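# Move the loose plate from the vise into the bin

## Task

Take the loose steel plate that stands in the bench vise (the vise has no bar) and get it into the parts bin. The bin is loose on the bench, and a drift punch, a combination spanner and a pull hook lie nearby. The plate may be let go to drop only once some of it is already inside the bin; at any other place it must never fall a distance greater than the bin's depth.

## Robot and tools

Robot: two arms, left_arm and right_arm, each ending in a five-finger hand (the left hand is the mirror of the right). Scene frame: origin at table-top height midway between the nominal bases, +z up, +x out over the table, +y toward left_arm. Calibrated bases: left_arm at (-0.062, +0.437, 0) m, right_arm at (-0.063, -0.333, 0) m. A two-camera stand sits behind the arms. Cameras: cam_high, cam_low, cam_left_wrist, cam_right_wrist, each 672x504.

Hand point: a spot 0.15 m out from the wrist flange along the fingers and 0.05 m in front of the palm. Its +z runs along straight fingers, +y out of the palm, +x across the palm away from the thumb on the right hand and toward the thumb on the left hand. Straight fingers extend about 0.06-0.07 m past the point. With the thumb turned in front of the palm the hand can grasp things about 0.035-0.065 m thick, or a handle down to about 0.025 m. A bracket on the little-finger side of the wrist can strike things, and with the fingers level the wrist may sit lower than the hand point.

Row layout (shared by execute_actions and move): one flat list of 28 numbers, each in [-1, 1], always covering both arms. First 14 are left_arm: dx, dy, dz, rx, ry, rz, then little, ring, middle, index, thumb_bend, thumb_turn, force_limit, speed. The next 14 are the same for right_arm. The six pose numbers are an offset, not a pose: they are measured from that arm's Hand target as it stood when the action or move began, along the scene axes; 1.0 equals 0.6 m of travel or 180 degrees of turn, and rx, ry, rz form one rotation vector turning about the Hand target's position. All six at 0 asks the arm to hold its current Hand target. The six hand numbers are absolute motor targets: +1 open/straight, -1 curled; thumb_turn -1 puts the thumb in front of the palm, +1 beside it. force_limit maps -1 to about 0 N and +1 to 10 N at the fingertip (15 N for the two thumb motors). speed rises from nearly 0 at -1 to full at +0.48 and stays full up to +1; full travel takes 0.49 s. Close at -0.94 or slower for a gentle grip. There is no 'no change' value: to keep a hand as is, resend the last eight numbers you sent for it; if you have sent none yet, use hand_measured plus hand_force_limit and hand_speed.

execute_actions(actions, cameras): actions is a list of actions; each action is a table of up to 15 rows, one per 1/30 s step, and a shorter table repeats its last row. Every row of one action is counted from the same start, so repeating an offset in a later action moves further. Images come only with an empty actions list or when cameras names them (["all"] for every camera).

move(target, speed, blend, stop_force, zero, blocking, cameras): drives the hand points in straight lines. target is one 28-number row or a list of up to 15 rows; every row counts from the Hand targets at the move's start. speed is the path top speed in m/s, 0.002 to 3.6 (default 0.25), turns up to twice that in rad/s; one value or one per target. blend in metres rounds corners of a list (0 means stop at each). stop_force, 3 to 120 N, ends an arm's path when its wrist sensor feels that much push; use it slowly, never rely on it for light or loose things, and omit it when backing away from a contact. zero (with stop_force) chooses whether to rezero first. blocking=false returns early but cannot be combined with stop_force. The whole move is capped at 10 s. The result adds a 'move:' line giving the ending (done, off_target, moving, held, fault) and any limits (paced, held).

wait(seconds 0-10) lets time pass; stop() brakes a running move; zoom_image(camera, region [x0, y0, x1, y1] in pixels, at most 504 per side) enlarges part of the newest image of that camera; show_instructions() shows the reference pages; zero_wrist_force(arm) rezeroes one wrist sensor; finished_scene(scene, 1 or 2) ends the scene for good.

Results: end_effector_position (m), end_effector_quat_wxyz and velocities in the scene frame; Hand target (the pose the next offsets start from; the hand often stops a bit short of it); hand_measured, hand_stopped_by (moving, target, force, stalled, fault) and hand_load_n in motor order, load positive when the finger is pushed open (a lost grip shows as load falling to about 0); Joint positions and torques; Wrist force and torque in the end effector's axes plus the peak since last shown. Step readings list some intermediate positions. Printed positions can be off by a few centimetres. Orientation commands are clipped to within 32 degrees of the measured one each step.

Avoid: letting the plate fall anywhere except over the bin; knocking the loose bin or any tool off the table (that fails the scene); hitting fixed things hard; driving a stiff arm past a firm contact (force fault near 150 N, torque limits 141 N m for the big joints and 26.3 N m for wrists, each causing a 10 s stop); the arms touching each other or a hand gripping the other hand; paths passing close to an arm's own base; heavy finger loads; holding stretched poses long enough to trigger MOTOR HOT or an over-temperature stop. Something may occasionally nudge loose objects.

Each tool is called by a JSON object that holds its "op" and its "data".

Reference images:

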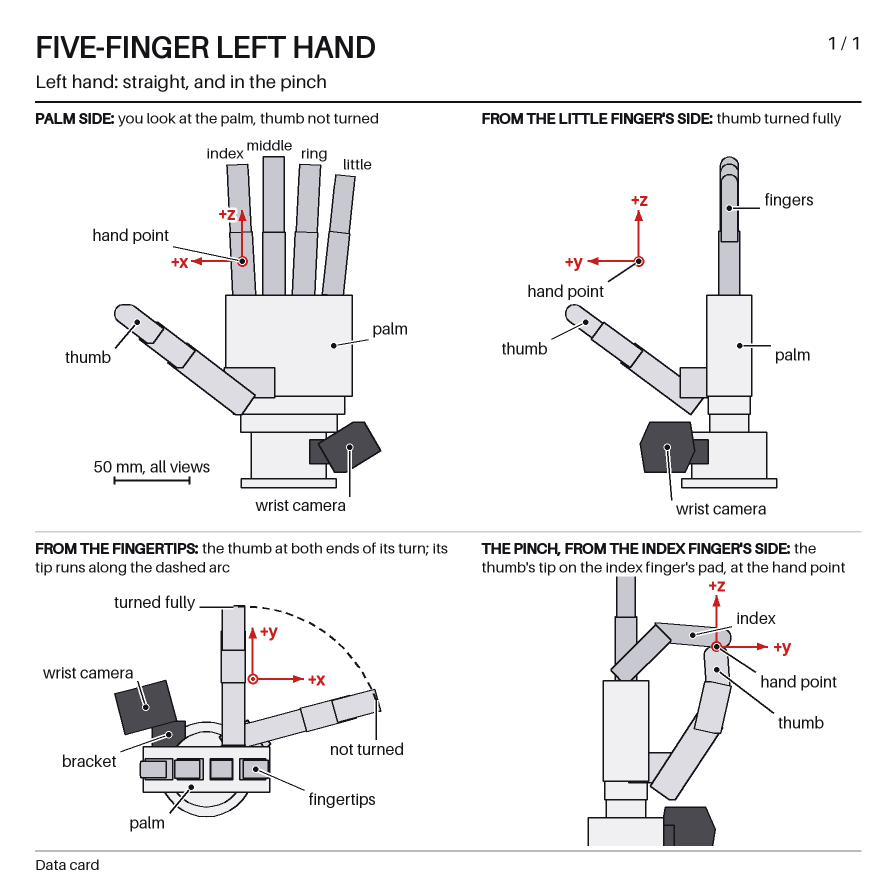

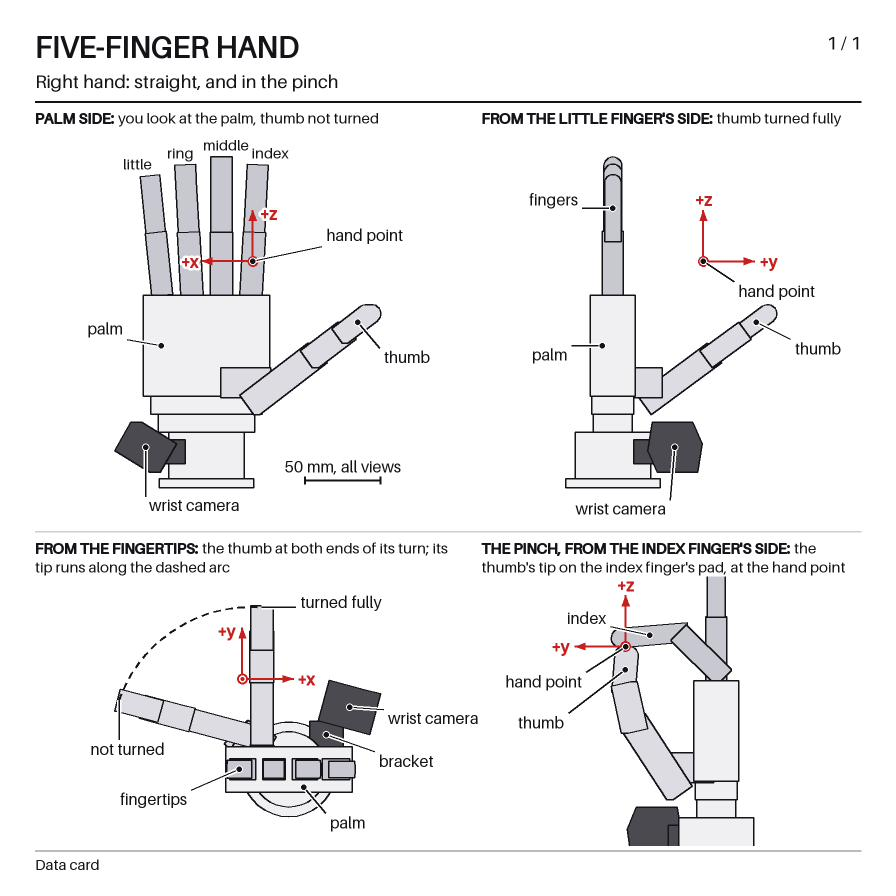

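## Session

{"op": "execute_actions", "data": {"actions": []}}

{"op": "zoom_image", "data": {"camera": "cam_high", "region": [200, 140, 460, 340]}}

Scene clock: 0.00 s.
left_arm: end_effector_position=(+0.4719, +0.1079, +0.2073) hand_measured=(+1.000, +1.000, +1.000, +1.000, +1.000, +1.000) hand_load_n=(+0.0, +0.0, -0.5, +0.0, +0.0, +0.0) hand_stopped_by=(target, target, target, target, target, target) hand_force_limit=0.00 hand_speed=-0.80 end_effector_quat_wxyz=(+0.325, +0.423, +0.836, -0.128) | right_arm: end_effector_position=(+0.6521, -0.5785, +0.1606) hand_measured=(+1.000, +1.000, +1.000, +1.000, +1.000, +1.000) hand_load_n=(+0.0, +0.0, +0.0, +0.0, +0.0, +0.0) hand_stopped_by=(target, target, target, target, target, target) hand_force_limit=0.00 hand_speed=-0.80 end_effector_quat_wxyz=(+0.523, +0.663, +0.478, +0.242)
Joint positions: left_arm=[2.855 -1.931 -1.437 2.435 -1.227 -1.051] | right_arm=[-0.528 -1.02 1.704 -0.342 1.613 -0.176]
Joint velocities: within noise
Joint torques (N m): no reading
Wrist force (N): no reading
Wrist torque (N m): no reading
Wrist force, peak (N): no reading
Hand target: left_arm +0.4719, +0.1079, +0.2073; +0.325, +0.423, +0.836, -0.128 | right_arm +0.6521, -0.5785, +0.1606; +0.523, +0.663, +0.478, +0.242
camera_calibration:
cam_left_wrist: T_world_to_cam=[[-0.872616, -0.450662, -0.188268, 0.497682], [-0.422198, 0.88982, -0.173114, 0.145877], [0.24554, -0.0715759, -0.96674, 0.205657], [0, 0, 0, 1]] pos_world=[0.445377, 0.109203, 0.317767]
cam_right_wrist: T_world_to_cam=[[0.49766, 0.210489, 0.841445, -0.332227], [-0.714486, -0.450543, 0.535276, 0.110124], [0.491777, -0.867586, -0.0738256, -0.691368], [0, 0, 0, 1]] pos_world=[0.584017, -0.480275, 0.169563]

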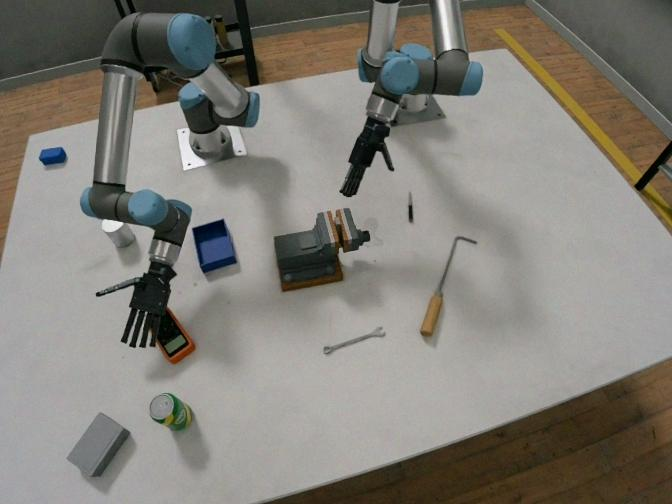

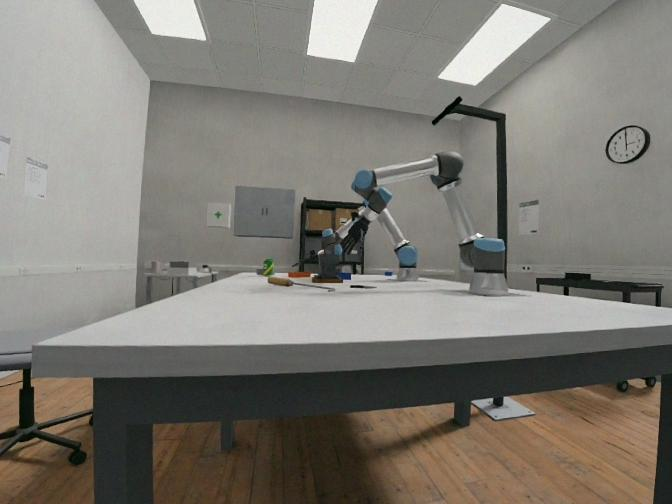

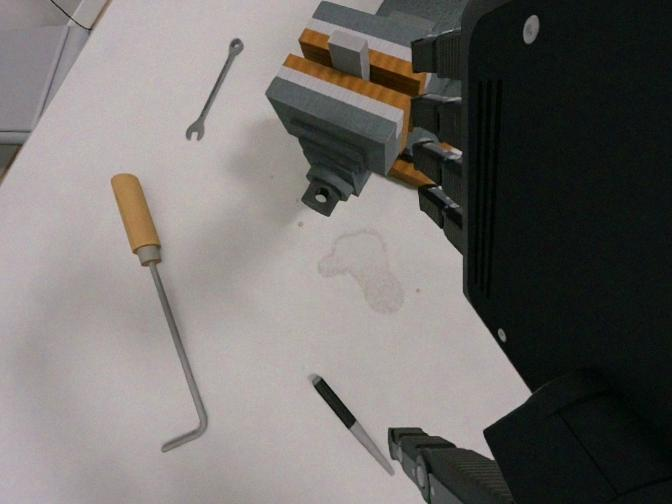

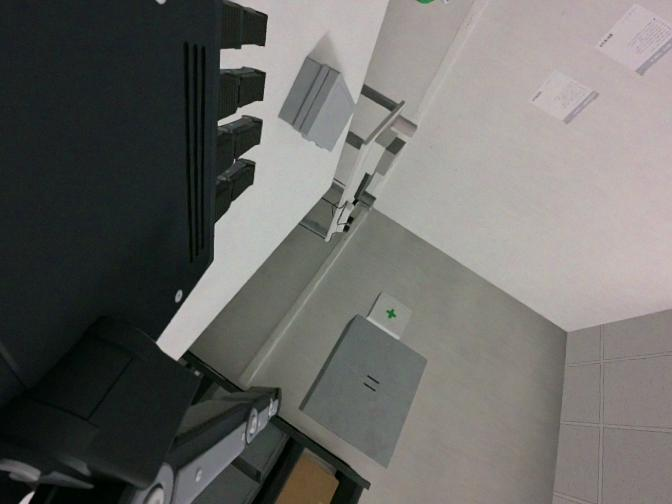

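Scaled by 1.938 from the camera's 672x504 image, which has a finer 960x720 frame.

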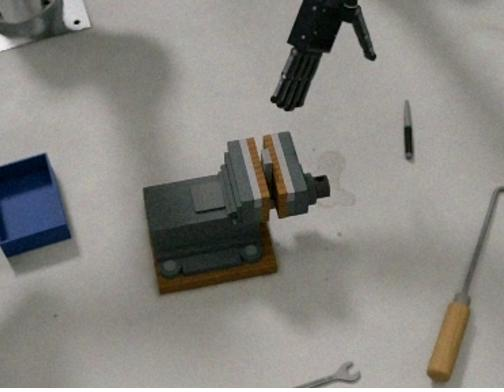

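{"op": "zoom_image", "data": {"camera": "cam_left_wrist", "region": [250, 0, 450, 230]}}

{"op": "zoom_image", "data": {"camera": "cam_high", "region": [260, 180, 400, 310]}}

Scaled by 2.191 from the camera's 672x504 image, which has a finer 960x720 frame.

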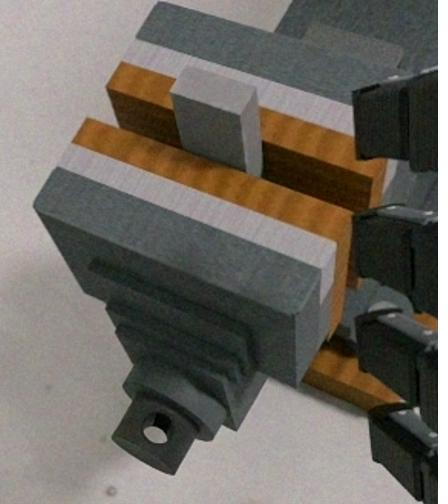

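Scaled by 3.600 from the camera's 672x504 image, which has a finer 960x720 frame.

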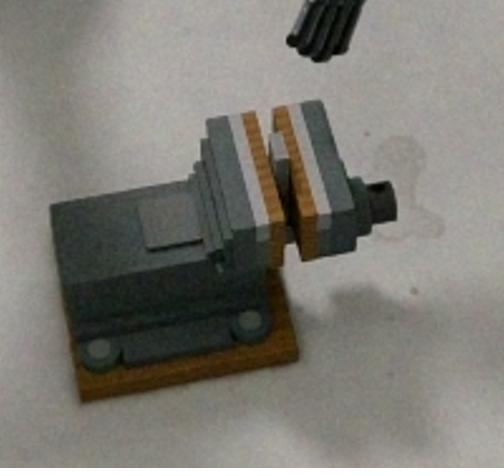

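{"op": "move", "data": {"target": [[-0.033,0.42,0.155,0,0,0, 1,1,1,1,1,1, 0, -0.8, -0.17,0.464,0.333,0.318,0.18,-0.129, 1,1,1,1,1,1, 0, -0.8]], "speed": 0.45, "cameras": ["cam_high"]}}

Scene clock: 13.77 s.
left_arm: end_effector_position=(+0.4521, +0.3599, +0.3003) hand_measured=(+1.000, +1.000, +1.000, +1.000, +1.000, +1.000) hand_load_n=(+0.0, +0.0, +0.0, +0.0, +0.0, +0.0) hand_stopped_by=(target, target, target, target, target, target) hand_force_limit=0.00 hand_speed=-0.80 end_effector_quat_wxyz=(+0.325, +0.423, +0.836, -0.128) | right_arm: end_effector_position=(+0.5501, -0.3001, +0.3603) hand_measured=(+1.000, +1.000, +1.000, +1.000, +1.000, +1.000) hand_load_n=(+0.5, +0.0, +0.0, +0.0, +0.0, +0.0) hand_stopped_by=(target, target, target, target, target, target) hand_force_limit=0.00 hand_speed=-0.80 end_effector_quat_wxyz=(+0.038, +0.944, +0.291, +0.148)
Joint positions: left_arm=[3.498 -1.694 -1.568 2.007 -0.92 -0.401] | right_arm=[-0.131 -0.964 0.666 1.566 1.535 0.907]
Joint torques (N m): left_arm=[10.42 18.71 28.86 -3.29 3.43 2.21] | right_arm=[6.46 -33.23 -28.27 3.29 -2.93 1.18]
Wrist force (N): left_arm=[-0.2 0.1 -0.1] | right_arm=[-0.7 2.3 2.1]
Wrist torque (N m): left_arm=[0.04 0.18 -0.07] | right_arm=[0.05 -0.08 -0.13]
Wrist force, peak (N): left_arm=[-0.5 -0.7 0.5] | right_arm=[-1.0 2.2 2.4]
Hand target: left_arm +0.4521, +0.3599, +0.3003; +0.325, +0.423, +0.836, -0.128 | right_arm +0.5501, -0.3001, +0.3604; +0.038, +0.945, +0.291, +0.148
Off the commanded pose: left_arm 0.000 m, 0 deg | right_arm 0.000 m, 0 deg.
move: done
Images, in order (width x height): cam_high 672x504.

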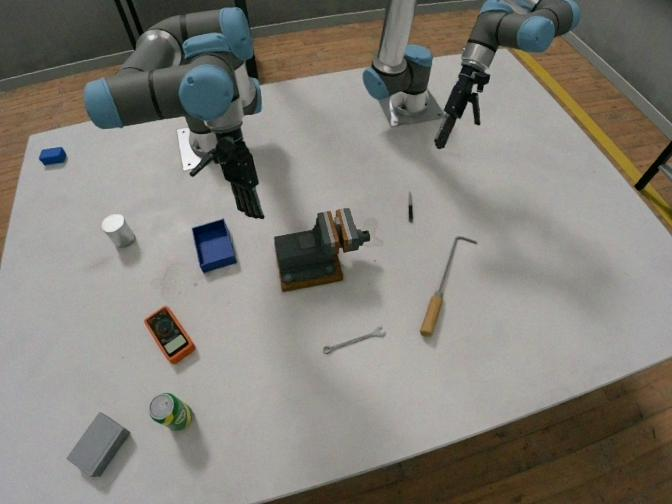

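{"op": "move", "data": {"target": [[0,0,0,0,0,0, 1,1,1,1,1,1, 0, -0.8, -0.03,0.475,-0.1,0.322,0.1728,-0.1405, 1,1,-0.1,-0.1,0.7,-1, -0.5, -0.2],[0,0,0,0,0,0, 1,1,1,1,1,1, 0, -0.8, -0.03,0.475,-0.2,0.322,0.1728,-0.1405, 1,1,-0.1,-0.1,0.7,-1, -0.5, -0.2]], "speed": [0.45, 0.2], "cameras": ["cam_high","cam_right_wrist"]}}

{"op": "zoom_image", "data": {"camera": "cam_right_wrist", "region": [330, 120, 570, 310]}}

Scene clock: 22.03 s.
left_arm: end_effector_position=(+0.4521, +0.3599, +0.3003) hand_measured=(+1.000, +1.000, +1.000, +1.000, +1.000, +1.000) hand_load_n=(+0.0, +0.0, +0.0, +0.0, +0.0, +0.0) hand_stopped_by=(target, target, target, target, target, target) hand_force_limit=0.00 hand_speed=-0.80 end_effector_quat_wxyz=(+0.325, +0.423, +0.836, -0.128) | right_arm: end_effector_position=(+0.5321, -0.0151, +0.2404) hand_measured=(+1.000, +1.000, -0.100, -0.100, +0.700, -1.000) hand_load_n=(+0.0, +0.0, +0.0, +0.0, +0.0, +0.0) hand_stopped_by=(target, target, target, target, target, target) hand_force_limit=-0.50 hand_speed=-0.20 end_effector_quat_wxyz=(-0.461, +0.887, -0.018, +0.010)
Joint positions: left_arm=[3.498 -1.694 -1.568 2.007 -0.92 -0.401] | right_arm=[-0.039 -0.685 0.657 1.508 0.615 1.68]
Joint torques (N m): left_arm=[10.48 18.5 29.59 -3.28 3.53 1.89] | right_arm=[-10.44 -64.3 -3.89 1.01 -4.2 1.22]
Wrist force (N): left_arm=[-0.4 -0.2 0.1] | right_arm=[-0.3 5.1 1.8]
Wrist torque (N m): left_arm=[-0.01 0.23 -0.07] | right_arm=[0.38 -0.11 0.09]
Wrist force, peak (N): left_arm=[-0.9 0.4 0.3] | right_arm=[-0.3 6.0 2.1]
Hand target: left_arm +0.4521, +0.3599, +0.3003; +0.325, +0.423, +0.836, -0.128 | right_arm +0.5321, -0.0151, +0.2404; -0.461, +0.887, -0.018, +0.010
Off the commanded pose: left_arm 0.000 m, 0 deg | right_arm 0.000 m, 0 deg.
move: done
camera_calibration:
cam_right_wrist: T_world_to_cam=[[0.226971, -0.54199, -0.809155, 0.0712405], [-0.82346, -0.550413, 0.137695, 0.387559], [-0.519998, 0.635053, -0.571235, 0.542967], [0, 0, 0, 1]] pos_world=[0.585312, -0.0928842, 0.314441]
Images, in order (width x height): cam_high 672x504, cam_right_wrist 672x504.

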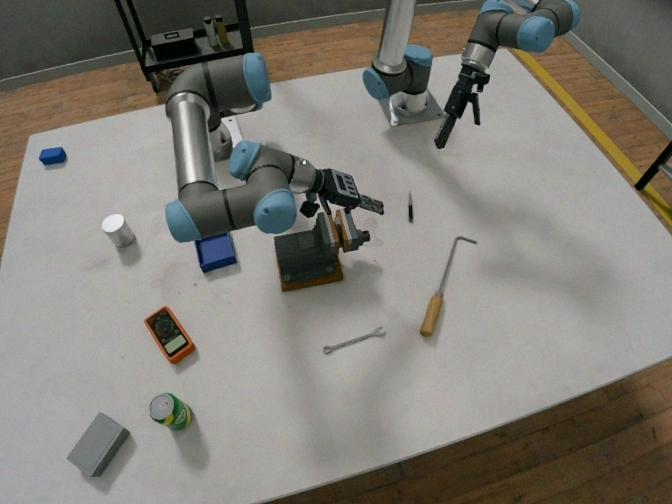

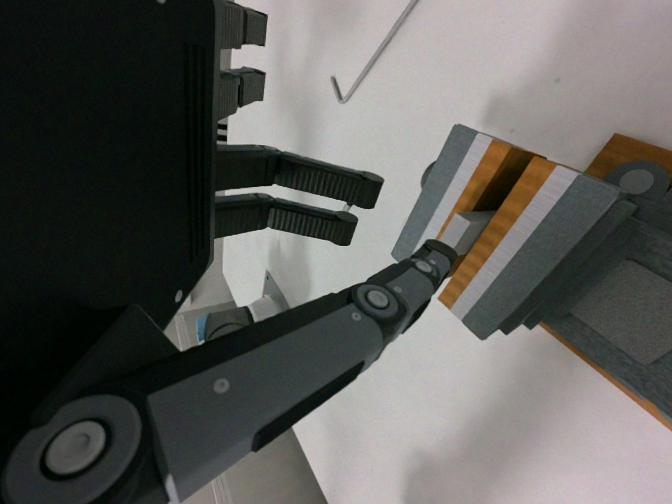

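Scaled by 2.100 from the camera's 672x504 image, which has a finer 960x720 frame.

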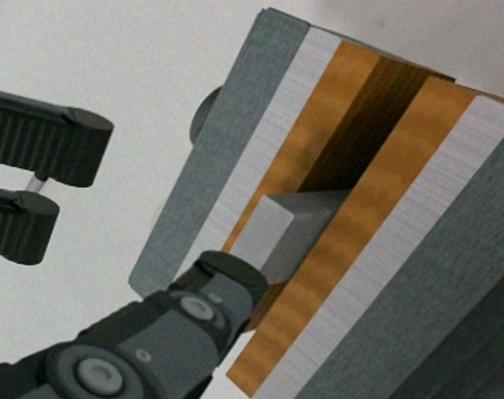

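{"op": "move", "data": {"target": [0,0,0,0,0,0, 1,1,1,1,1,1, 0, -0.8, -0.005,-0.0017,-0.0573,0,0,0, 1,1,-0.1,-0.1,0.7,-1, -0.5, -0.2], "speed": 0.1, "cameras": ["cam_right_wrist"]}}

{"op": "zoom_image", "data": {"camera": "cam_right_wrist", "region": [300, 120, 500, 300]}}

Scene clock: 26.53 s.
left_arm: end_effector_position=(+0.4521, +0.3599, +0.3003) hand_measured=(+1.000, +1.000, +1.000, +1.000, +1.000, +1.000) hand_load_n=(+0.0, +0.0, +0.0, +0.0, +0.0, +0.0) hand_stopped_by=(target, target, target, target, target, target) hand_force_limit=0.00 hand_speed=-0.80 end_effector_quat_wxyz=(+0.325, +0.423, +0.836, -0.128) | right_arm: end_effector_position=(+0.5291, -0.0161, +0.2061) hand_measured=(+1.000, +1.000, -0.100, -0.100, +0.700, -1.000) hand_load_n=(+0.0, +0.0, +0.5, +0.0, +0.0, +0.0) hand_stopped_by=(target, target, target, target, target, target) hand_force_limit=-0.50 hand_speed=-0.20 end_effector_quat_wxyz=(-0.461, +0.887, -0.018, +0.010)
Joint positions: left_arm=[3.498 -1.694 -1.568 2.007 -0.92 -0.401] | right_arm=[-0.041 -0.695 0.762 1.415 0.615 1.677]
Joint torques (N m): left_arm=[10.27 18.85 29.14 -3.27 3.46 2.07] | right_arm=[-10.03 -63.77 -5.11 0.51 -4.26 1.4]
Wrist force (N): left_arm=[-0.6 0.1 0.0] | right_arm=[-0.5 5.0 1.4]
Wrist torque (N m): left_arm=[0.05 0.26 -0.10] | right_arm=[0.38 -0.07 0.18]
Wrist force, peak (N): left_arm=[-0.7 0.5 -0.3] | right_arm=[-0.5 5.9 1.8]
Hand target: left_arm +0.4521, +0.3599, +0.3003; +0.325, +0.423, +0.836, -0.128 | right_arm +0.5291, -0.0161, +0.2060; -0.461, +0.887, -0.018, +0.010
Off the commanded pose: left_arm 0.000 m, 0 deg | right_arm 0.000 m, 0 deg.
move: done
camera_calibration:
cam_right_wrist: T_world_to_cam=[[0.227038, -0.541946, -0.809165, 0.0434583], [-0.823441, -0.550457, 0.13763, 0.389223], [-0.519999, 0.635052, -0.571235, 0.522456], [0, 0, 0, 1]] pos_world=[0.582312, -0.0939844, 0.280041]
Images, in order (width x height): cam_right_wrist 672x504.

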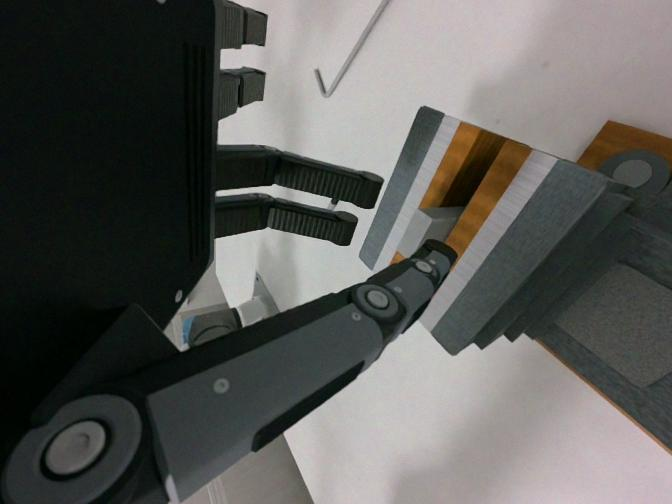

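Scaled by 2.520 from the camera's 672x504 image, which has a finer 960x720 frame.

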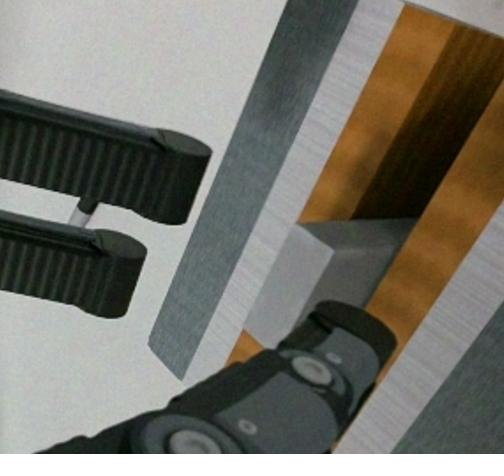

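{"op": "move", "data": {"target": [[0,0,0,0,0,0, 1,1,1,1,1,1, 0, -0.8, -0.004,-0.0028,-0.01,0,0,0, 1,1,-0.1,-0.1,0.7,-1, -0.5, -0.2],[0,0,0,0,0,0, 1,1,1,1,1,1, 0, -0.8, -0.004,-0.0028,-0.049,0,0,0, 1,1,-0.1,-0.1,0.7,-1, -0.5, -0.2]], "speed": 0.03, "stop_force": 4, "cameras": ["cam_right_wrist"]}}

{"op": "zoom_image", "data": {"camera": "cam_right_wrist", "region": [300, 130, 470, 300]}}

Scene clock: 39.03 s.
left_arm: end_effector_position=(+0.4521, +0.3599, +0.3003) hand_measured=(+1.000, +1.000, +1.000, +1.000, +1.000, +1.000) hand_load_n=(+0.0, +0.0, +0.0, +0.0, +0.0, +0.0) hand_stopped_by=(target, target, target, target, target, target) hand_force_limit=0.00 hand_speed=-0.80 end_effector_quat_wxyz=(+0.325, +0.423, +0.836, -0.128) | right_arm: end_effector_position=(+0.5267, -0.0178, +0.1766) hand_measured=(+1.000, +1.000, -0.100, -0.100, +0.700, -1.000) hand_load_n=(+0.0, +0.0, +0.0, +0.0, +0.0, +0.0) hand_stopped_by=(target, target, target, target, target, target) hand_force_limit=-0.50 hand_speed=-0.20 end_effector_quat_wxyz=(-0.461, +0.887, -0.018, +0.010)
Joint positions: left_arm=[3.498 -1.694 -1.568 2.007 -0.92 -0.401] | right_arm=[-0.044 -0.693 0.837 1.343 0.615 1.672]
Joint torques (N m): left_arm=[10.37 18.79 29.05 -3.1 3.4 1.83] | right_arm=[-9.58 -42.73 -5.18 0.7 -4.31 1.28]
Wrist force (N): left_arm=[-0.4 0.1 -0.1] | right_arm=[-0.2 5.2 1.5]
Wrist torque (N m): left_arm=[0.05 0.23 -0.08] | right_arm=[0.40 -0.10 0.27]
Wrist force, peak (N): left_arm=[-0.7 0.7 -0.1] | right_arm=[-0.3 5.6 2.2]
Hand target: left_arm +0.4521, +0.3599, +0.3003; +0.325, +0.423, +0.836, -0.128 | right_arm +0.5267, -0.0178, +0.1766; -0.461, +0.887, -0.018, +0.010
Off the commanded pose: left_arm 0.000 m, 0 deg | right_arm 0.000 m, 0 deg.
move: done
camera_calibration:
cam_right_wrist: T_world_to_cam=[[0.227003, -0.541938, -0.80918, 0.0192364], [-0.823518, -0.550357, 0.13757, 0.39044], [-0.519893, 0.635145, -0.571228, 0.505381], [0, 0, 0, 1]] pos_world=[0.579911, -0.0956844, 0.250541]
Images, in order (width x height): cam_right_wrist 672x504.

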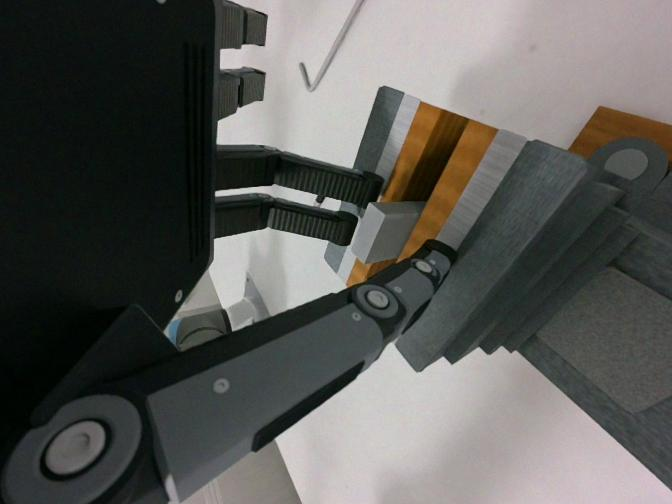

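Scaled by 2.965 from the camera's 672x504 image, which has a finer 960x720 frame.

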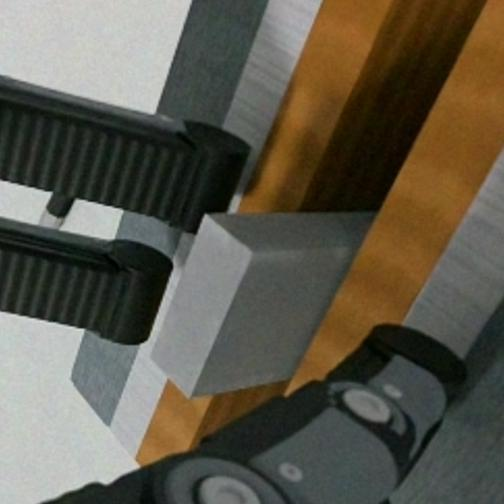

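{"op": "execute_actions", "data": {"actions": [[[0,0,0,0,0,0,1,1,1,1,1,1,0,-0.8,0,0,0,0,0,0,1,1,-0.35,-0.35,0.6,-1,-0.5,-0.92]]], "cameras": ["cam_right_wrist"]}}

{"op": "wait", "data": {"seconds": 2, "cameras": ["cam_right_wrist"]}}

Scene clock: 48.97 s.
left_arm: end_effector_position=(+0.4521, +0.3599, +0.3003) hand_measured=(+1.000, +1.000, +1.000, +1.000, +1.000, +1.000) hand_load_n=(+0.0, +0.0, +0.0, +0.0, +0.0, +0.0) hand_stopped_by=(target, target, target, target, target, target) hand_force_limit=0.00 hand_speed=-0.80 end_effector_quat_wxyz=(+0.325, +0.423, +0.836, -0.128) | right_arm: end_effector_position=(+0.5267, -0.0178, +0.1766) hand_measured=(+1.000, +1.000, -0.234, -0.286, +0.600, -1.000) hand_load_n=(+0.0, +0.0, +3.0, +3.0, +0.0, +0.0) hand_stopped_by=(target, target, force, force, target, target) hand_force_limit=-0.50 hand_speed=-0.92 end_effector_quat_wxyz=(-0.461, +0.887, -0.018, +0.010)
Joint positions: left_arm=[3.498 -1.694 -1.568 2.007 -0.92 -0.401] | right_arm=[-0.044 -0.693 0.837 1.343 0.615 1.672]
Joint torques (N m): left_arm=[9.46 19.26 29.68 -3.09 3.25 1.72] | right_arm=[-9.46 -44.47 -5.63 1.17 -2.87 1.32]
Wrist force (N): left_arm=[-0.8 0.6 0.2] | right_arm=[-0.2 4.2 6.1]
Wrist torque (N m): left_arm=[0.10 0.29 -0.12] | right_arm=[0.44 -0.15 0.27]
Wrist force, peak (N): left_arm=[-0.8 0.6 0.2] | right_arm=[-0.6 4.1 6.4]
Hand target: left_arm +0.4521, +0.3599, +0.3003; +0.325, +0.423, +0.836, -0.128 | right_arm +0.5267, -0.0178, +0.1766; -0.461, +0.887, -0.018, +0.010
Off the commanded pose: left_arm 0.000 m, 0 deg | right_arm 0.000 m, 0 deg.
Step readings (end_effector_position of left_arm | right_arm):
0: (+0.4521, +0.3599, +0.3003) | (+0.5267, -0.0178, +0.1766)
1: (+0.4521, +0.3599, +0.3003) | (+0.5267, -0.0178, +0.1766)
2: (+0.4521, +0.3599, +0.3003) | (+0.5267, -0.0178, +0.1766)
4: (+0.4521, +0.3599, +0.3003) | (+0.5267, -0.0178, +0.1766)
8: (+0.4521, +0.3599, +0.3003) | (+0.5267, -0.0178, +0.1766)
15: (+0.4521, +0.3599, +0.3003) | (+0.5267, -0.0178, +0.1766)
camera_calibration:
cam_right_wrist: T_world_to_cam=[[0.227003, -0.541938, -0.80918, 0.0192364], [-0.823518, -0.550357, 0.13757, 0.39044], [-0.519893, 0.635145, -0.571228, 0.505381], [0, 0, 0, 1]] pos_world=[0.579911, -0.0956844, 0.250541]
Images, in order (width x height): cam_right_wrist 672x504.

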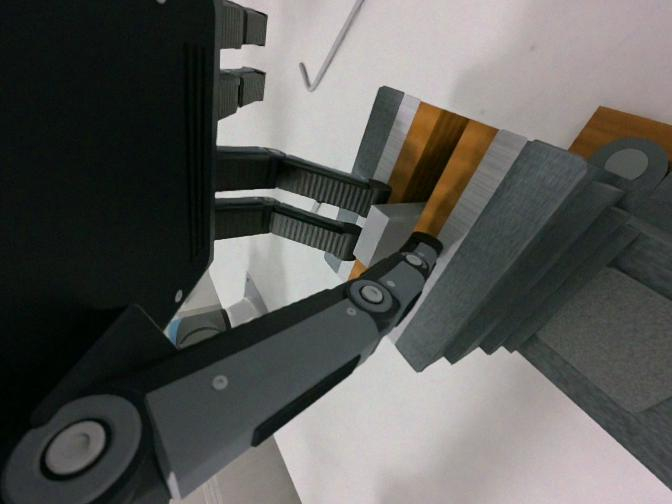

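Scene clock: 50.97 s.
left_arm: end_effector_position=(+0.4521, +0.3599, +0.3003) hand_measured=(+1.000, +1.000, +1.000, +1.000, +1.000, +1.000) hand_load_n=(+0.0, +0.0, +0.0, +0.0, +0.0, -0.5) hand_stopped_by=(target, target, target, target, target, target) hand_force_limit=0.00 hand_speed=-0.80 end_effector_quat_wxyz=(+0.325, +0.423, +0.836, -0.128) | right_arm: end_effector_position=(+0.5267, -0.0178, +0.1766) hand_measured=(+1.000, +1.000, -0.234, -0.286, +0.600, -1.000) hand_load_n=(+0.0, +0.0, +2.5, +3.0, +0.0, +0.0) hand_stopped_by=(target, target, force, force, target, target) hand_force_limit=-0.50 hand_speed=-0.92 end_effector_quat_wxyz=(-0.461, +0.887, -0.018, +0.010)
Joint positions: left_arm=[3.498 -1.694 -1.568 2.007 -0.92 -0.401] | right_arm=[-0.044 -0.693 0.837 1.343 0.615 1.672]
Joint torques (N m): left_arm=[10.2 18.74 29.29 -3.22 3.24 1.67] | right_arm=[-9.05 -50.42 -7.52 2.97 1.65 1.27]
Wrist force (N): left_arm=[-0.5 -0.1 -0.2] | right_arm=[-0.6 4.2 5.8]
Wrist torque (N m): left_arm=[0.02 0.24 -0.08] | right_arm=[0.46 -0.07 0.25]
Wrist force, peak (N): left_arm=[-0.6 0.5 0.3] | right_arm=[-0.4 4.3 6.6]
Hand target: left_arm +0.4521, +0.3599, +0.3003; +0.325, +0.423, +0.836, -0.128 | right_arm +0.5267, -0.0178, +0.1766; -0.461, +0.887, -0.018, +0.010
Off the commanded pose: left_arm 0.000 m, 0 deg | right_arm 0.000 m, 0 deg.
wait: 2.00 s; at rest by 0.17 s
camera_calibration:
cam_right_wrist: T_world_to_cam=[[0.227003, -0.541938, -0.80918, 0.0192364], [-0.823518, -0.550357, 0.13757, 0.39044], [-0.519893, 0.635145, -0.571228, 0.505381], [0, 0, 0, 1]] pos_world=[0.579911, -0.0956844, 0.250541]
Images, in order (width x height): cam_right_wrist 672x504.

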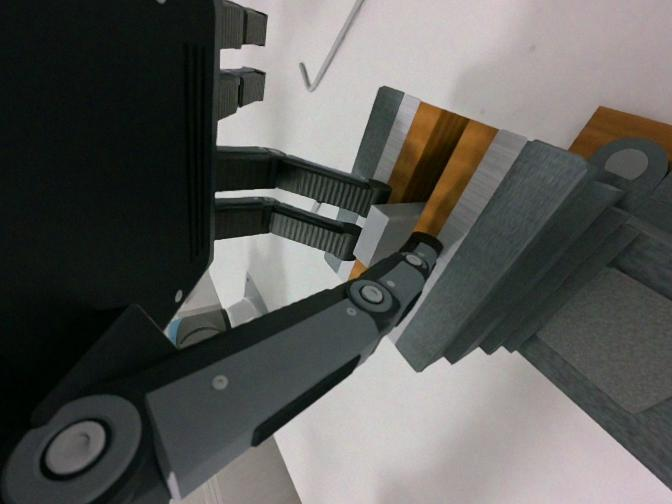

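Both fingertips are on the plate; next the thumb closes.

{"op": "execute_actions", "data": {"actions": [[[0,0,0,0,0,0,1,1,1,1,1,1,0,-0.8,0,0,0,0,0,0,1,1,-0.35,-0.35,0.0,-1,-0.3,-0.92]]], "cameras": ["cam_right_wrist"]}}

{"op": "wait", "data": {"seconds": 1.5, "cameras": ["cam_right_wrist"]}}

{"op": "execute_actions", "data": {"actions": [[[0,0,0,0,0,0,1,1,1,1,1,1,0,-0.8,0,0,0,0,0,0,1,1,-0.45,-0.45,-0.1,-1,0.1,-0.94]]]}}

{"op": "wait", "data": {"seconds": 1, "cameras": ["cam_right_wrist"]}}

Scene clock: 54.77 s.
left_arm: end_effector_position=(+0.4521, +0.3599, +0.3003) hand_measured=(+1.000, +1.000, +1.000, +1.000, +1.000, +1.000) hand_load_n=(+0.0, +0.0, +0.0, +0.0, +0.0, +0.0) hand_stopped_by=(target, target, target, target, target, target) hand_force_limit=0.00 hand_speed=-0.80 end_effector_quat_wxyz=(+0.325, +0.423, +0.836, -0.128) | right_arm: end_effector_position=(+0.5267, -0.0178, +0.1766) hand_measured=(+1.000, +1.000, -0.234, -0.286, +0.428, -1.000) hand_load_n=(+0.0, +0.0, +3.5, +3.0, +5.0, +0.5) hand_stopped_by=(target, target, force, force, force, target) hand_force_limit=-0.30 hand_speed=-0.92 end_effector_quat_wxyz=(-0.461, +0.887, -0.018, +0.010)
Joint positions: left_arm=[3.498 -1.694 -1.568 2.007 -0.92 -0.401] | right_arm=[-0.044 -0.693 0.837 1.343 0.615 1.672]
Joint torques (N m): left_arm=[9.3 18.89 30.07 -3.22 3.38 1.64] | right_arm=[-7.88 -57.67 -10.7 3.59 0.65 1.15]
Wrist force (N): left_arm=[-0.2 0.2 0.0] | right_arm=[-1.1 5.4 3.9]
Wrist torque (N m): left_arm=[0.05 0.19 -0.07] | right_arm=[0.43 -0.04 0.27]
Wrist force, peak (N): left_arm=[-0.8 0.4 0.1] | right_arm=[-0.6 4.2 6.6]
Hand target: left_arm +0.4521, +0.3599, +0.3003; +0.325, +0.423, +0.836, -0.128 | right_arm +0.5267, -0.0178, +0.1766; -0.461, +0.887, -0.018, +0.010
Off the commanded pose: left_arm 0.000 m, 0 deg | right_arm 0.000 m, 0 deg.
Step readings (end_effector_position of left_arm | right_arm):
0: (+0.4521, +0.3599, +0.3003) | (+0.5267, -0.0178, +0.1766)
1: (+0.4521, +0.3599, +0.3003) | (+0.5267, -0.0178, +0.1766)
2: (+0.4521, +0.3599, +0.3003) | (+0.5267, -0.0178, +0.1766)
4: (+0.4521, +0.3599, +0.3003) | (+0.5267, -0.0178, +0.1766)
8: (+0.4521, +0.3599, +0.3003) | (+0.5267, -0.0178, +0.1766)
15: (+0.4521, +0.3599, +0.3003) | (+0.5267, -0.0178, +0.1766)
camera_calibration:
cam_right_wrist: T_world_to_cam=[[0.227003, -0.541938, -0.80918, 0.0192364], [-0.823518, -0.550357, 0.13757, 0.39044], [-0.519893, 0.635145, -0.571228, 0.505381], [0, 0, 0, 1]] pos_world=[0.579911, -0.0956844, 0.250541]
Images, in order (width x height): cam_right_wrist 672x504.

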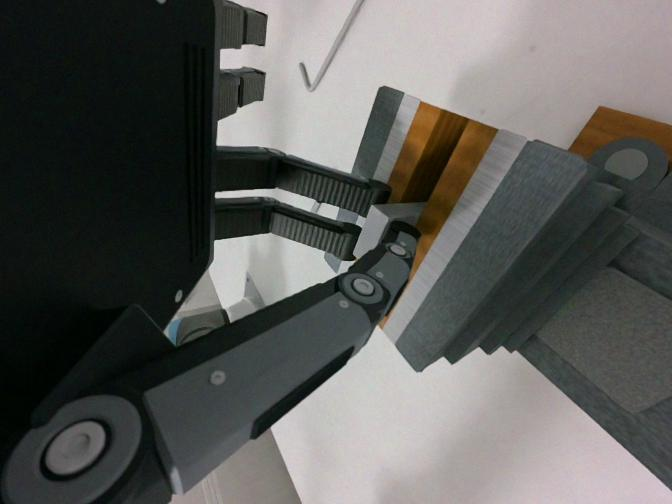

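Scene clock: 56.27 s.
left_arm: end_effector_position=(+0.4521, +0.3599, +0.3003) hand_measured=(+1.000, +1.000, +1.000, +1.000, +1.000, +1.000) hand_load_n=(+0.0, +0.0, +0.0, +0.0, +0.0, +0.0) hand_stopped_by=(target, target, target, target, target, target) hand_force_limit=0.00 hand_speed=-0.80 end_effector_quat_wxyz=(+0.325, +0.423, +0.836, -0.128) | right_arm: end_effector_position=(+0.5267, -0.0178, +0.1766) hand_measured=(+1.000, +1.000, -0.234, -0.286, +0.428, -1.000) hand_load_n=(+0.0, +0.0, +3.0, +3.5, +5.0, +0.5) hand_stopped_by=(target, target, force, force, force, target) hand_force_limit=-0.30 hand_speed=-0.92 end_effector_quat_wxyz=(-0.461, +0.887, -0.018, +0.010)
Joint positions: left_arm=[3.498 -1.694 -1.568 2.007 -0.92 -0.401] | right_arm=[-0.044 -0.693 0.837 1.343 0.615 1.672]
Joint torques (N m): left_arm=[8.51 19.34 28.74 -3.08 3.16 1.52] | right_arm=[-6.95 -57.88 -11.92 3.61 -3.15 1.21]
Wrist force (N): left_arm=[-0.7 0.4 -0.2] | right_arm=[-1.0 5.7 4.2]
Wrist torque (N m): left_arm=[0.09 0.27 -0.10] | right_arm=[0.46 -0.07 0.28]
Wrist force, peak (N): left_arm=[-0.8 0.2 -0.1] | right_arm=[-0.8 5.9 4.5]
Hand target: left_arm +0.4521, +0.3599, +0.3003; +0.325, +0.423, +0.836, -0.128 | right_arm +0.5267, -0.0178, +0.1766; -0.461, +0.887, -0.018, +0.010
Off the commanded pose: left_arm 0.000 m, 0 deg | right_arm 0.000 m, 0 deg.
wait: 1.50 s; at rest by 0.17 s
camera_calibration:
cam_right_wrist: T_world_to_cam=[[0.227003, -0.541938, -0.80918, 0.0192364], [-0.823518, -0.550357, 0.13757, 0.39044], [-0.519893, 0.635145, -0.571228, 0.505381], [0, 0, 0, 1]] pos_world=[0.579911, -0.0956844, 0.250541]
Images, in order (width x height): cam_right_wrist 672x504.

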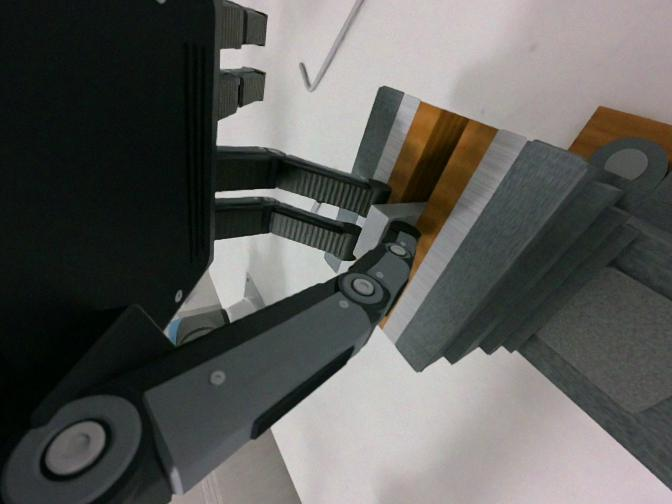

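Scene clock: 56.97 s.
left_arm: end_effector_position=(+0.4521, +0.3599, +0.3003) hand_measured=(+1.000, +1.000, +1.000, +1.000, +1.000, +1.000) hand_load_n=(+0.0, +0.0, +0.0, +0.0, +0.0, +0.0) hand_stopped_by=(target, target, target, target, target, target) hand_force_limit=0.00 hand_speed=-0.80 end_effector_quat_wxyz=(+0.325, +0.423, +0.836, -0.128) | right_arm: end_effector_position=(+0.5267, -0.0178, +0.1766) hand_measured=(+1.000, +1.000, -0.236, -0.290, +0.420, -1.000) hand_load_n=(+0.0, +0.0, +5.5, +5.0, +8.0, +0.5) hand_stopped_by=(target, target, force, force, force, target) hand_force_limit=0.10 hand_speed=-0.94 end_effector_quat_wxyz=(-0.461, +0.887, -0.018, +0.010)
Joint positions: left_arm=[3.498 -1.694 -1.568 2.007 -0.92 -0.401] | right_arm=[-0.044 -0.693 0.837 1.343 0.615 1.672]
Joint torques (N m): left_arm=[9.3 19.85 29.37 -3.1 3.23 1.5] | right_arm=[-6.43 -57.66 -12.55 3.63 -4.03 1.21]
Wrist force (N): left_arm=[-0.2 0.2 0.2] | right_arm=[-0.7 6.1 5.2]
Wrist torque (N m): left_arm=[0.05 0.20 -0.07] | right_arm=[0.51 -0.08 0.31]
Wrist force, peak (N): left_arm=[-0.6 0.5 -0.2] | right_arm=[-0.3 6.0 6.9]
Hand target: left_arm +0.4521, +0.3599, +0.3003; +0.325, +0.423, +0.836, -0.128 | right_arm +0.5267, -0.0178, +0.1766; -0.461, +0.887, -0.018, +0.010
Off the commanded pose: left_arm 0.000 m, 0 deg | right_arm 0.000 m, 0 deg.
Step readings (end_effector_position of left_arm | right_arm):
0: (+0.4521, +0.3599, +0.3003) | (+0.5267, -0.0178, +0.1766)
1: (+0.4521, +0.3599, +0.3003) | (+0.5267, -0.0178, +0.1766)
2: (+0.4521, +0.3599, +0.3003) | (+0.5267, -0.0178, +0.1766)
4: (+0.4521, +0.3599, +0.3003) | (+0.5267, -0.0178, +0.1766)
8: (+0.4521, +0.3599, +0.3003) | (+0.5267, -0.0178, +0.1766)
15: (+0.4521, +0.3599, +0.3003) | (+0.5267, -0.0178, +0.1766)

Scene clock: 57.97 s.
left_arm: end_effector_position=(+0.4521, +0.3599, +0.3003) hand_measured=(+1.000, +1.000, +1.000, +1.000, +1.000, +1.000) hand_load_n=(+0.0, +0.0, +0.0, -0.5, +0.0, +0.0) hand_stopped_by=(target, target, target, target, target, target) hand_force_limit=0.00 hand_speed=-0.80 end_effector_quat_wxyz=(+0.325, +0.423, +0.836, -0.128) | right_arm: end_effector_position=(+0.5267, -0.0178, +0.1766) hand_measured=(+1.000, +1.000, -0.236, -0.290, +0.420, -1.000) hand_load_n=(+0.0, +0.0, +5.5, +5.0, +8.0, +0.5) hand_stopped_by=(target, target, force, force, force, target) hand_force_limit=0.10 hand_speed=-0.94 end_effector_quat_wxyz=(-0.461, +0.887, -0.018, +0.010)
Joint positions: left_arm=[3.498 -1.694 -1.568 2.007 -0.92 -0.401] | right_arm=[-0.044 -0.693 0.837 1.343 0.615 1.672]
Joint torques (N m): left_arm=[9.24 19.53 28.23 -3.1 3.2 1.45] | right_arm=[-6.74 -57.88 -12.89 3.64 -3.99 1.15]
Wrist force (N): left_arm=[-0.6 0.0 -0.1] | right_arm=[-1.0 5.7 5.5]
Wrist torque (N m): left_arm=[0.03 0.25 -0.09] | right_arm=[0.43 -0.05 0.27]
Wrist force, peak (N): left_arm=[-0.6 0.3 0.3] | right_arm=[-0.6 5.9 5.7]
Hand target: left_arm +0.4521, +0.3599, +0.3003; +0.325, +0.423, +0.836, -0.128 | right_arm +0.5267, -0.0178, +0.1766; -0.461, +0.887, -0.018, +0.010
Off the commanded pose: left_arm 0.000 m, 0 deg | right_arm 0.000 m, 0 deg.
wait: 1.00 s; at rest by 0.17 s
camera_calibration:
cam_right_wrist: T_world_to_cam=[[0.227003, -0.541938, -0.80918, 0.0192364], [-0.823518, -0.550357, 0.13757, 0.39044], [-0.519893, 0.635145, -0.571228, 0.505381], [0, 0, 0, 1]] pos_world=[0.579911, -0.0956844, 0.250541]
Images, in order (width x height): cam_right_wrist 672x504.

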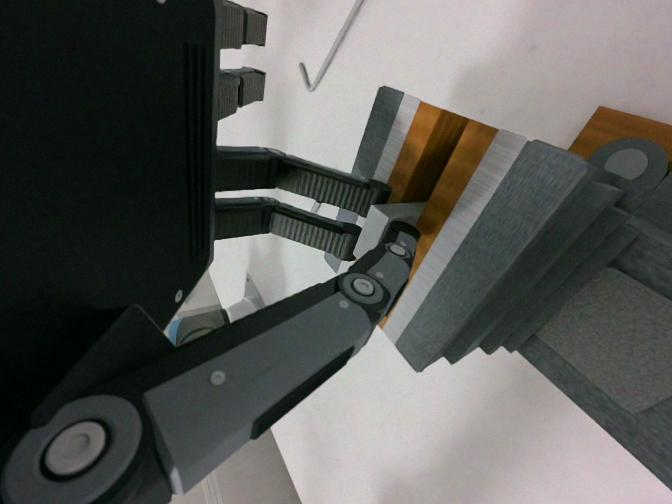

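{"op": "move", "data": {"target": [0,0,0,0,0,0,1,1,1,1,1,1,0,-0.8,0,0,0.03,0,0,0,1,1,-0.45,-0.45,-0.1,-1,0.1,-0.94], "speed": 0.015, "stop_force": 7, "cameras": ["cam_right_wrist"]}}

Scene clock: 61.17 s.
left_arm: end_effector_position=(+0.4521, +0.3599, +0.3003) hand_measured=(+1.000, +1.000, +1.000, +1.000, +1.000, +1.000) hand_load_n=(+0.0, +0.0, +0.5, +0.0, +0.0, +0.0) hand_stopped_by=(target, target, target, target, target, target) hand_force_limit=0.00 hand_speed=-0.80 end_effector_quat_wxyz=(+0.325, +0.423, +0.836, -0.128) | right_arm: end_effector_position=(+0.5267, -0.0178, +0.1946) hand_measured=(+1.000, +1.000, -0.236, -0.290, +0.420, -1.000) hand_load_n=(+0.0, +0.0, +6.0, +3.5, +8.0, -0.5) hand_stopped_by=(target, target, force, force, force, target) hand_force_limit=0.10 hand_speed=-0.94 end_effector_quat_wxyz=(-0.461, +0.887, -0.018, +0.010)
Joint positions: left_arm=[3.498 -1.694 -1.568 2.007 -0.92 -0.401] | right_arm=[-0.044 -0.7 0.803 1.383 0.615 1.672]
Joint torques (N m): left_arm=[8.8 19.38 28.98 -2.98 3.26 1.58] | right_arm=[-6.89 -64.62 -29.83 3.84 -3.4 -1.35]
Wrist force (N): left_arm=[-0.3 0.2 0.0] | right_arm=[-0.7 6.8 2.4]
Wrist torque (N m): left_arm=[0.05 0.21 -0.08] | right_arm=[0.47 -0.05 0.26]
Wrist force, peak (N): left_arm=[-0.8 0.4 0.1] | right_arm=[-0.4 6.5 5.7]
Hand target: left_arm +0.4521, +0.3599, +0.3003; +0.325, +0.423, +0.836, -0.128 | right_arm +0.5267, -0.0178, +0.1946; -0.461, +0.887, -0.018, +0.010
Off the commanded pose: left_arm 0.000 m, 0 deg | right_arm 0.000 m, 0 deg.
move: done
camera_calibration:
cam_right_wrist: T_world_to_cam=[[0.227003, -0.541938, -0.80918, 0.0338017], [-0.823518, -0.550357, 0.13757, 0.387963], [-0.519893, 0.635145, -0.571228, 0.515664], [0, 0, 0, 1]] pos_world=[0.579911, -0.0956844, 0.268541]
Images, in order (width x height): cam_right_wrist 672x504.

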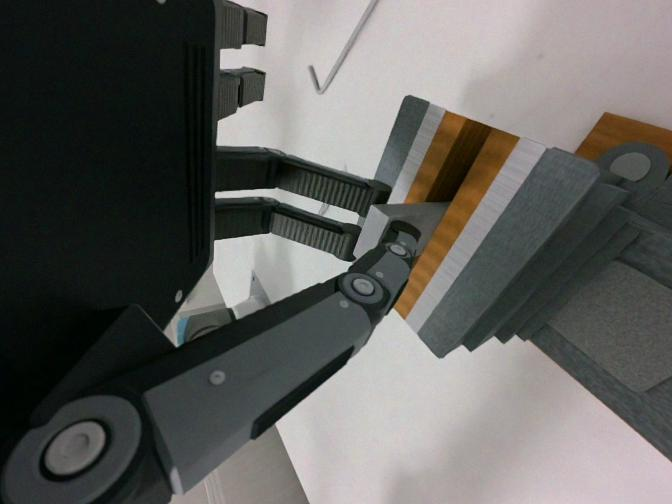

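{"op": "move", "data": {"target": [[0,0,0,0,0,0,1,1,1,1,1,1,0,-0.8,0,0,0.13,0,0,0,1,1,-0.45,-0.45,-0.1,-1,0.1,-0.94],[0,0,0,0,0,0,1,1,1,1,1,1,0,-0.8,0,0,0.2,0,0,0,1,1,-0.45,-0.45,-0.1,-1,0.1,-0.94]], "speed": [0.04,0.1], "stop_force": 8, "cameras": ["cam_right_wrist","cam_high"]}}

Scene clock: 66.37 s.
left_arm: end_effector_position=(+0.4521, +0.3599, +0.3003) hand_measured=(+1.000, +1.000, +1.000, +1.000, +1.000, +1.000) hand_load_n=(+0.0, +0.0, +0.0, +0.0, +0.0, +0.0) hand_stopped_by=(target, target, target, target, target, target) hand_force_limit=0.00 hand_speed=-0.80 end_effector_quat_wxyz=(+0.325, +0.423, +0.836, -0.128) | right_arm: end_effector_position=(+0.5267, -0.0178, +0.3146) hand_measured=(+1.000, +1.000, -0.236, -0.290, +0.420, -1.000) hand_load_n=(+0.0, +0.0, +6.0, +3.5, +8.0, -0.5) hand_stopped_by=(target, target, force, force, force, target) hand_force_limit=0.10 hand_speed=-0.94 end_effector_quat_wxyz=(-0.461, +0.887, -0.018, +0.010)
Joint positions: left_arm=[3.498 -1.694 -1.568 2.007 -0.92 -0.401] | right_arm=[-0.044 -0.669 0.438 1.717 0.615 1.672]
Joint torques (N m): left_arm=[7.82 20.13 29.47 -3.12 3.16 1.43] | right_arm=[6.18 -44.21 -28.99 3.86 0.96 -1.58]
Wrist force (N): left_arm=[-0.5 0.4 -0.2] | right_arm=[-0.6 6.4 2.1]
Wrist torque (N m): left_arm=[0.10 0.24 -0.09] | right_arm=[0.43 -0.04 0.24]
Wrist force, peak (N): left_arm=[-0.9 -0.1 -0.2] | right_arm=[-0.4 6.9 2.9]
Hand target: left_arm +0.4521, +0.3599, +0.3003; +0.325, +0.423, +0.836, -0.128 | right_arm +0.5267, -0.0178, +0.3146; -0.461, +0.887, -0.018, +0.010
Off the commanded pose: left_arm 0.000 m, 0 deg | right_arm 0.000 m, 0 deg.
move: done
camera_calibration:
cam_right_wrist: T_world_to_cam=[[0.227003, -0.541938, -0.80918, 0.130903], [-0.823518, -0.550357, 0.13757, 0.371455], [-0.519893, 0.635145, -0.571228, 0.584211], [0, 0, 0, 1]] pos_world=[0.579911, -0.0956844, 0.388541]
Images, in order (width x height): cam_high 672x504, cam_right_wrist 672x504.

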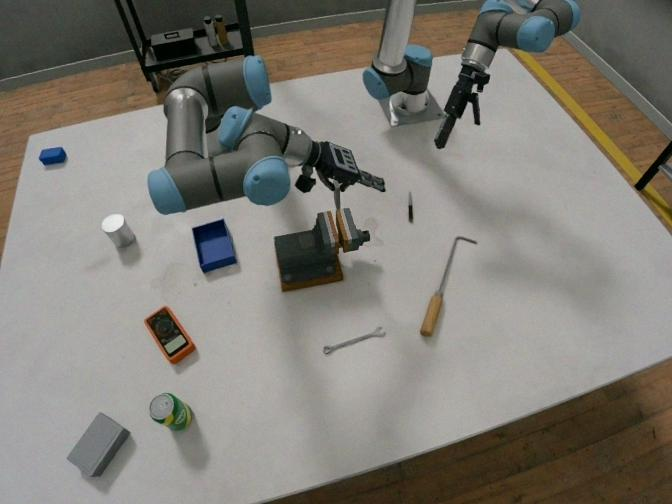

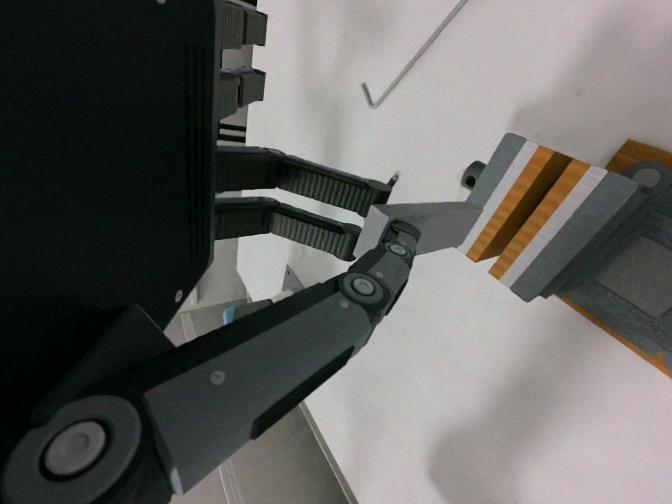

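{"op": "move", "data": {"target": [[0,0,0,0,0,0,1,1,1,1,1,1,0,-0.8,-0.211,-0.5787,0,0,0,-0.452,1,1,-0.45,-0.45,-0.1,-1,0.1,-0.94]], "speed": 0.22, "cameras": ["cam_right_wrist","cam_high"]}}

Scene clock: 78.17 s.
left_arm: end_effector_position=(+0.4521, +0.3599, +0.3003) hand_measured=(+1.000, +1.000, +1.000, +1.000, +1.000, +1.000) hand_load_n=(+0.0, +0.0, +0.0, +0.0, +0.0, +0.0) hand_stopped_by=(target, target, target, target, target, target) hand_force_limit=0.00 hand_speed=-0.80 end_effector_quat_wxyz=(+0.325, +0.423, +0.836, -0.128) | right_arm: end_effector_position=(+0.4002, -0.3649, +0.3146) hand_measured=(+1.000, +1.000, -0.236, -0.290, +0.420, -1.000) hand_load_n=(+0.0, -0.5, +6.0, +3.5, +8.0, -0.5) hand_stopped_by=(target, target, force, force, force, target) hand_force_limit=0.10 hand_speed=-0.94 end_effector_quat_wxyz=(-0.343, +0.661, -0.592, +0.308) end_effector_velocity=(+0.000, -0.002, +0.001) end_effector_angular_velocity=(+0.000, -0.002, -0.006)
Joint positions: left_arm=[3.498 -1.694 -1.568 2.007 -0.92 -0.401] | right_arm=[-0.773 -1.671 1.692 0.779 0.928 2.587]
Joint velocities: left_arm=[within noise] | right_arm=[-0.005 -0.003 0.001 -0.002 0 0.003]
Joint torques (N m): left_arm=[7.44 19.95 28.23 -3.08 3.09 1.22] | right_arm=[-7.46 -28.42 -9.08 -0.57 1.55 1.35]
Wrist force (N): left_arm=[-0.6 0.3 0.2] | right_arm=[0.0 6.3 2.4]
Wrist torque (N m): left_arm=[0.06 0.26 -0.10] | right_arm=[0.36 -0.16 0.12]
Wrist force, peak (N): left_arm=[-0.9 0.3 -0.4] | right_arm=[-0.4 7.1 2.5]
Hand target: left_arm +0.4521, +0.3599, +0.3003; +0.325, +0.423, +0.836, -0.128 | right_arm +0.4001, -0.3650, +0.3146; -0.343, +0.661, -0.592, +0.308
Off the commanded pose: left_arm 0.000 m, 0 deg | right_arm 0.000 m, 0 deg.
move: done
camera_calibration:
cam_right_wrist: T_world_to_cam=[[-0.501555, -0.306083, -0.80917, 0.349151], [-0.668201, 0.731144, 0.137608, 0.481711], [0.549501, 0.609706, -0.571234, 0.301639], [0, 0, 0, 1]] pos_world=[0.331247, -0.429242, 0.388541]
Images, in order (width x height): cam_high 672x504, cam_right_wrist 672x504.

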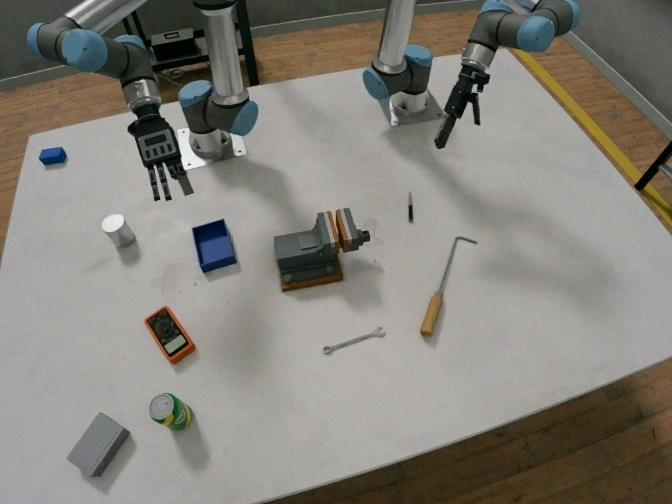

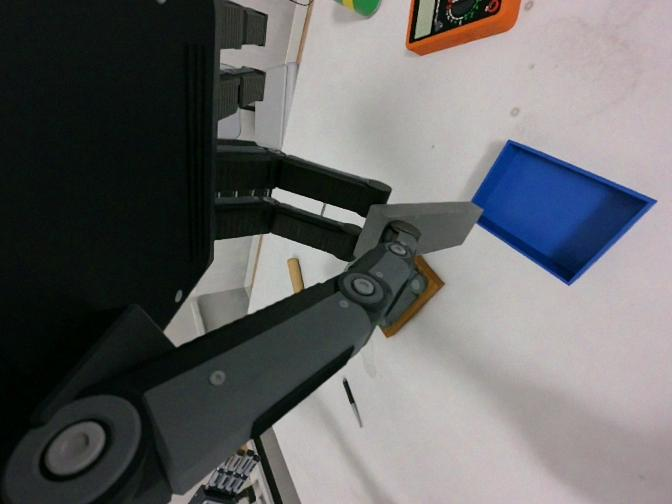

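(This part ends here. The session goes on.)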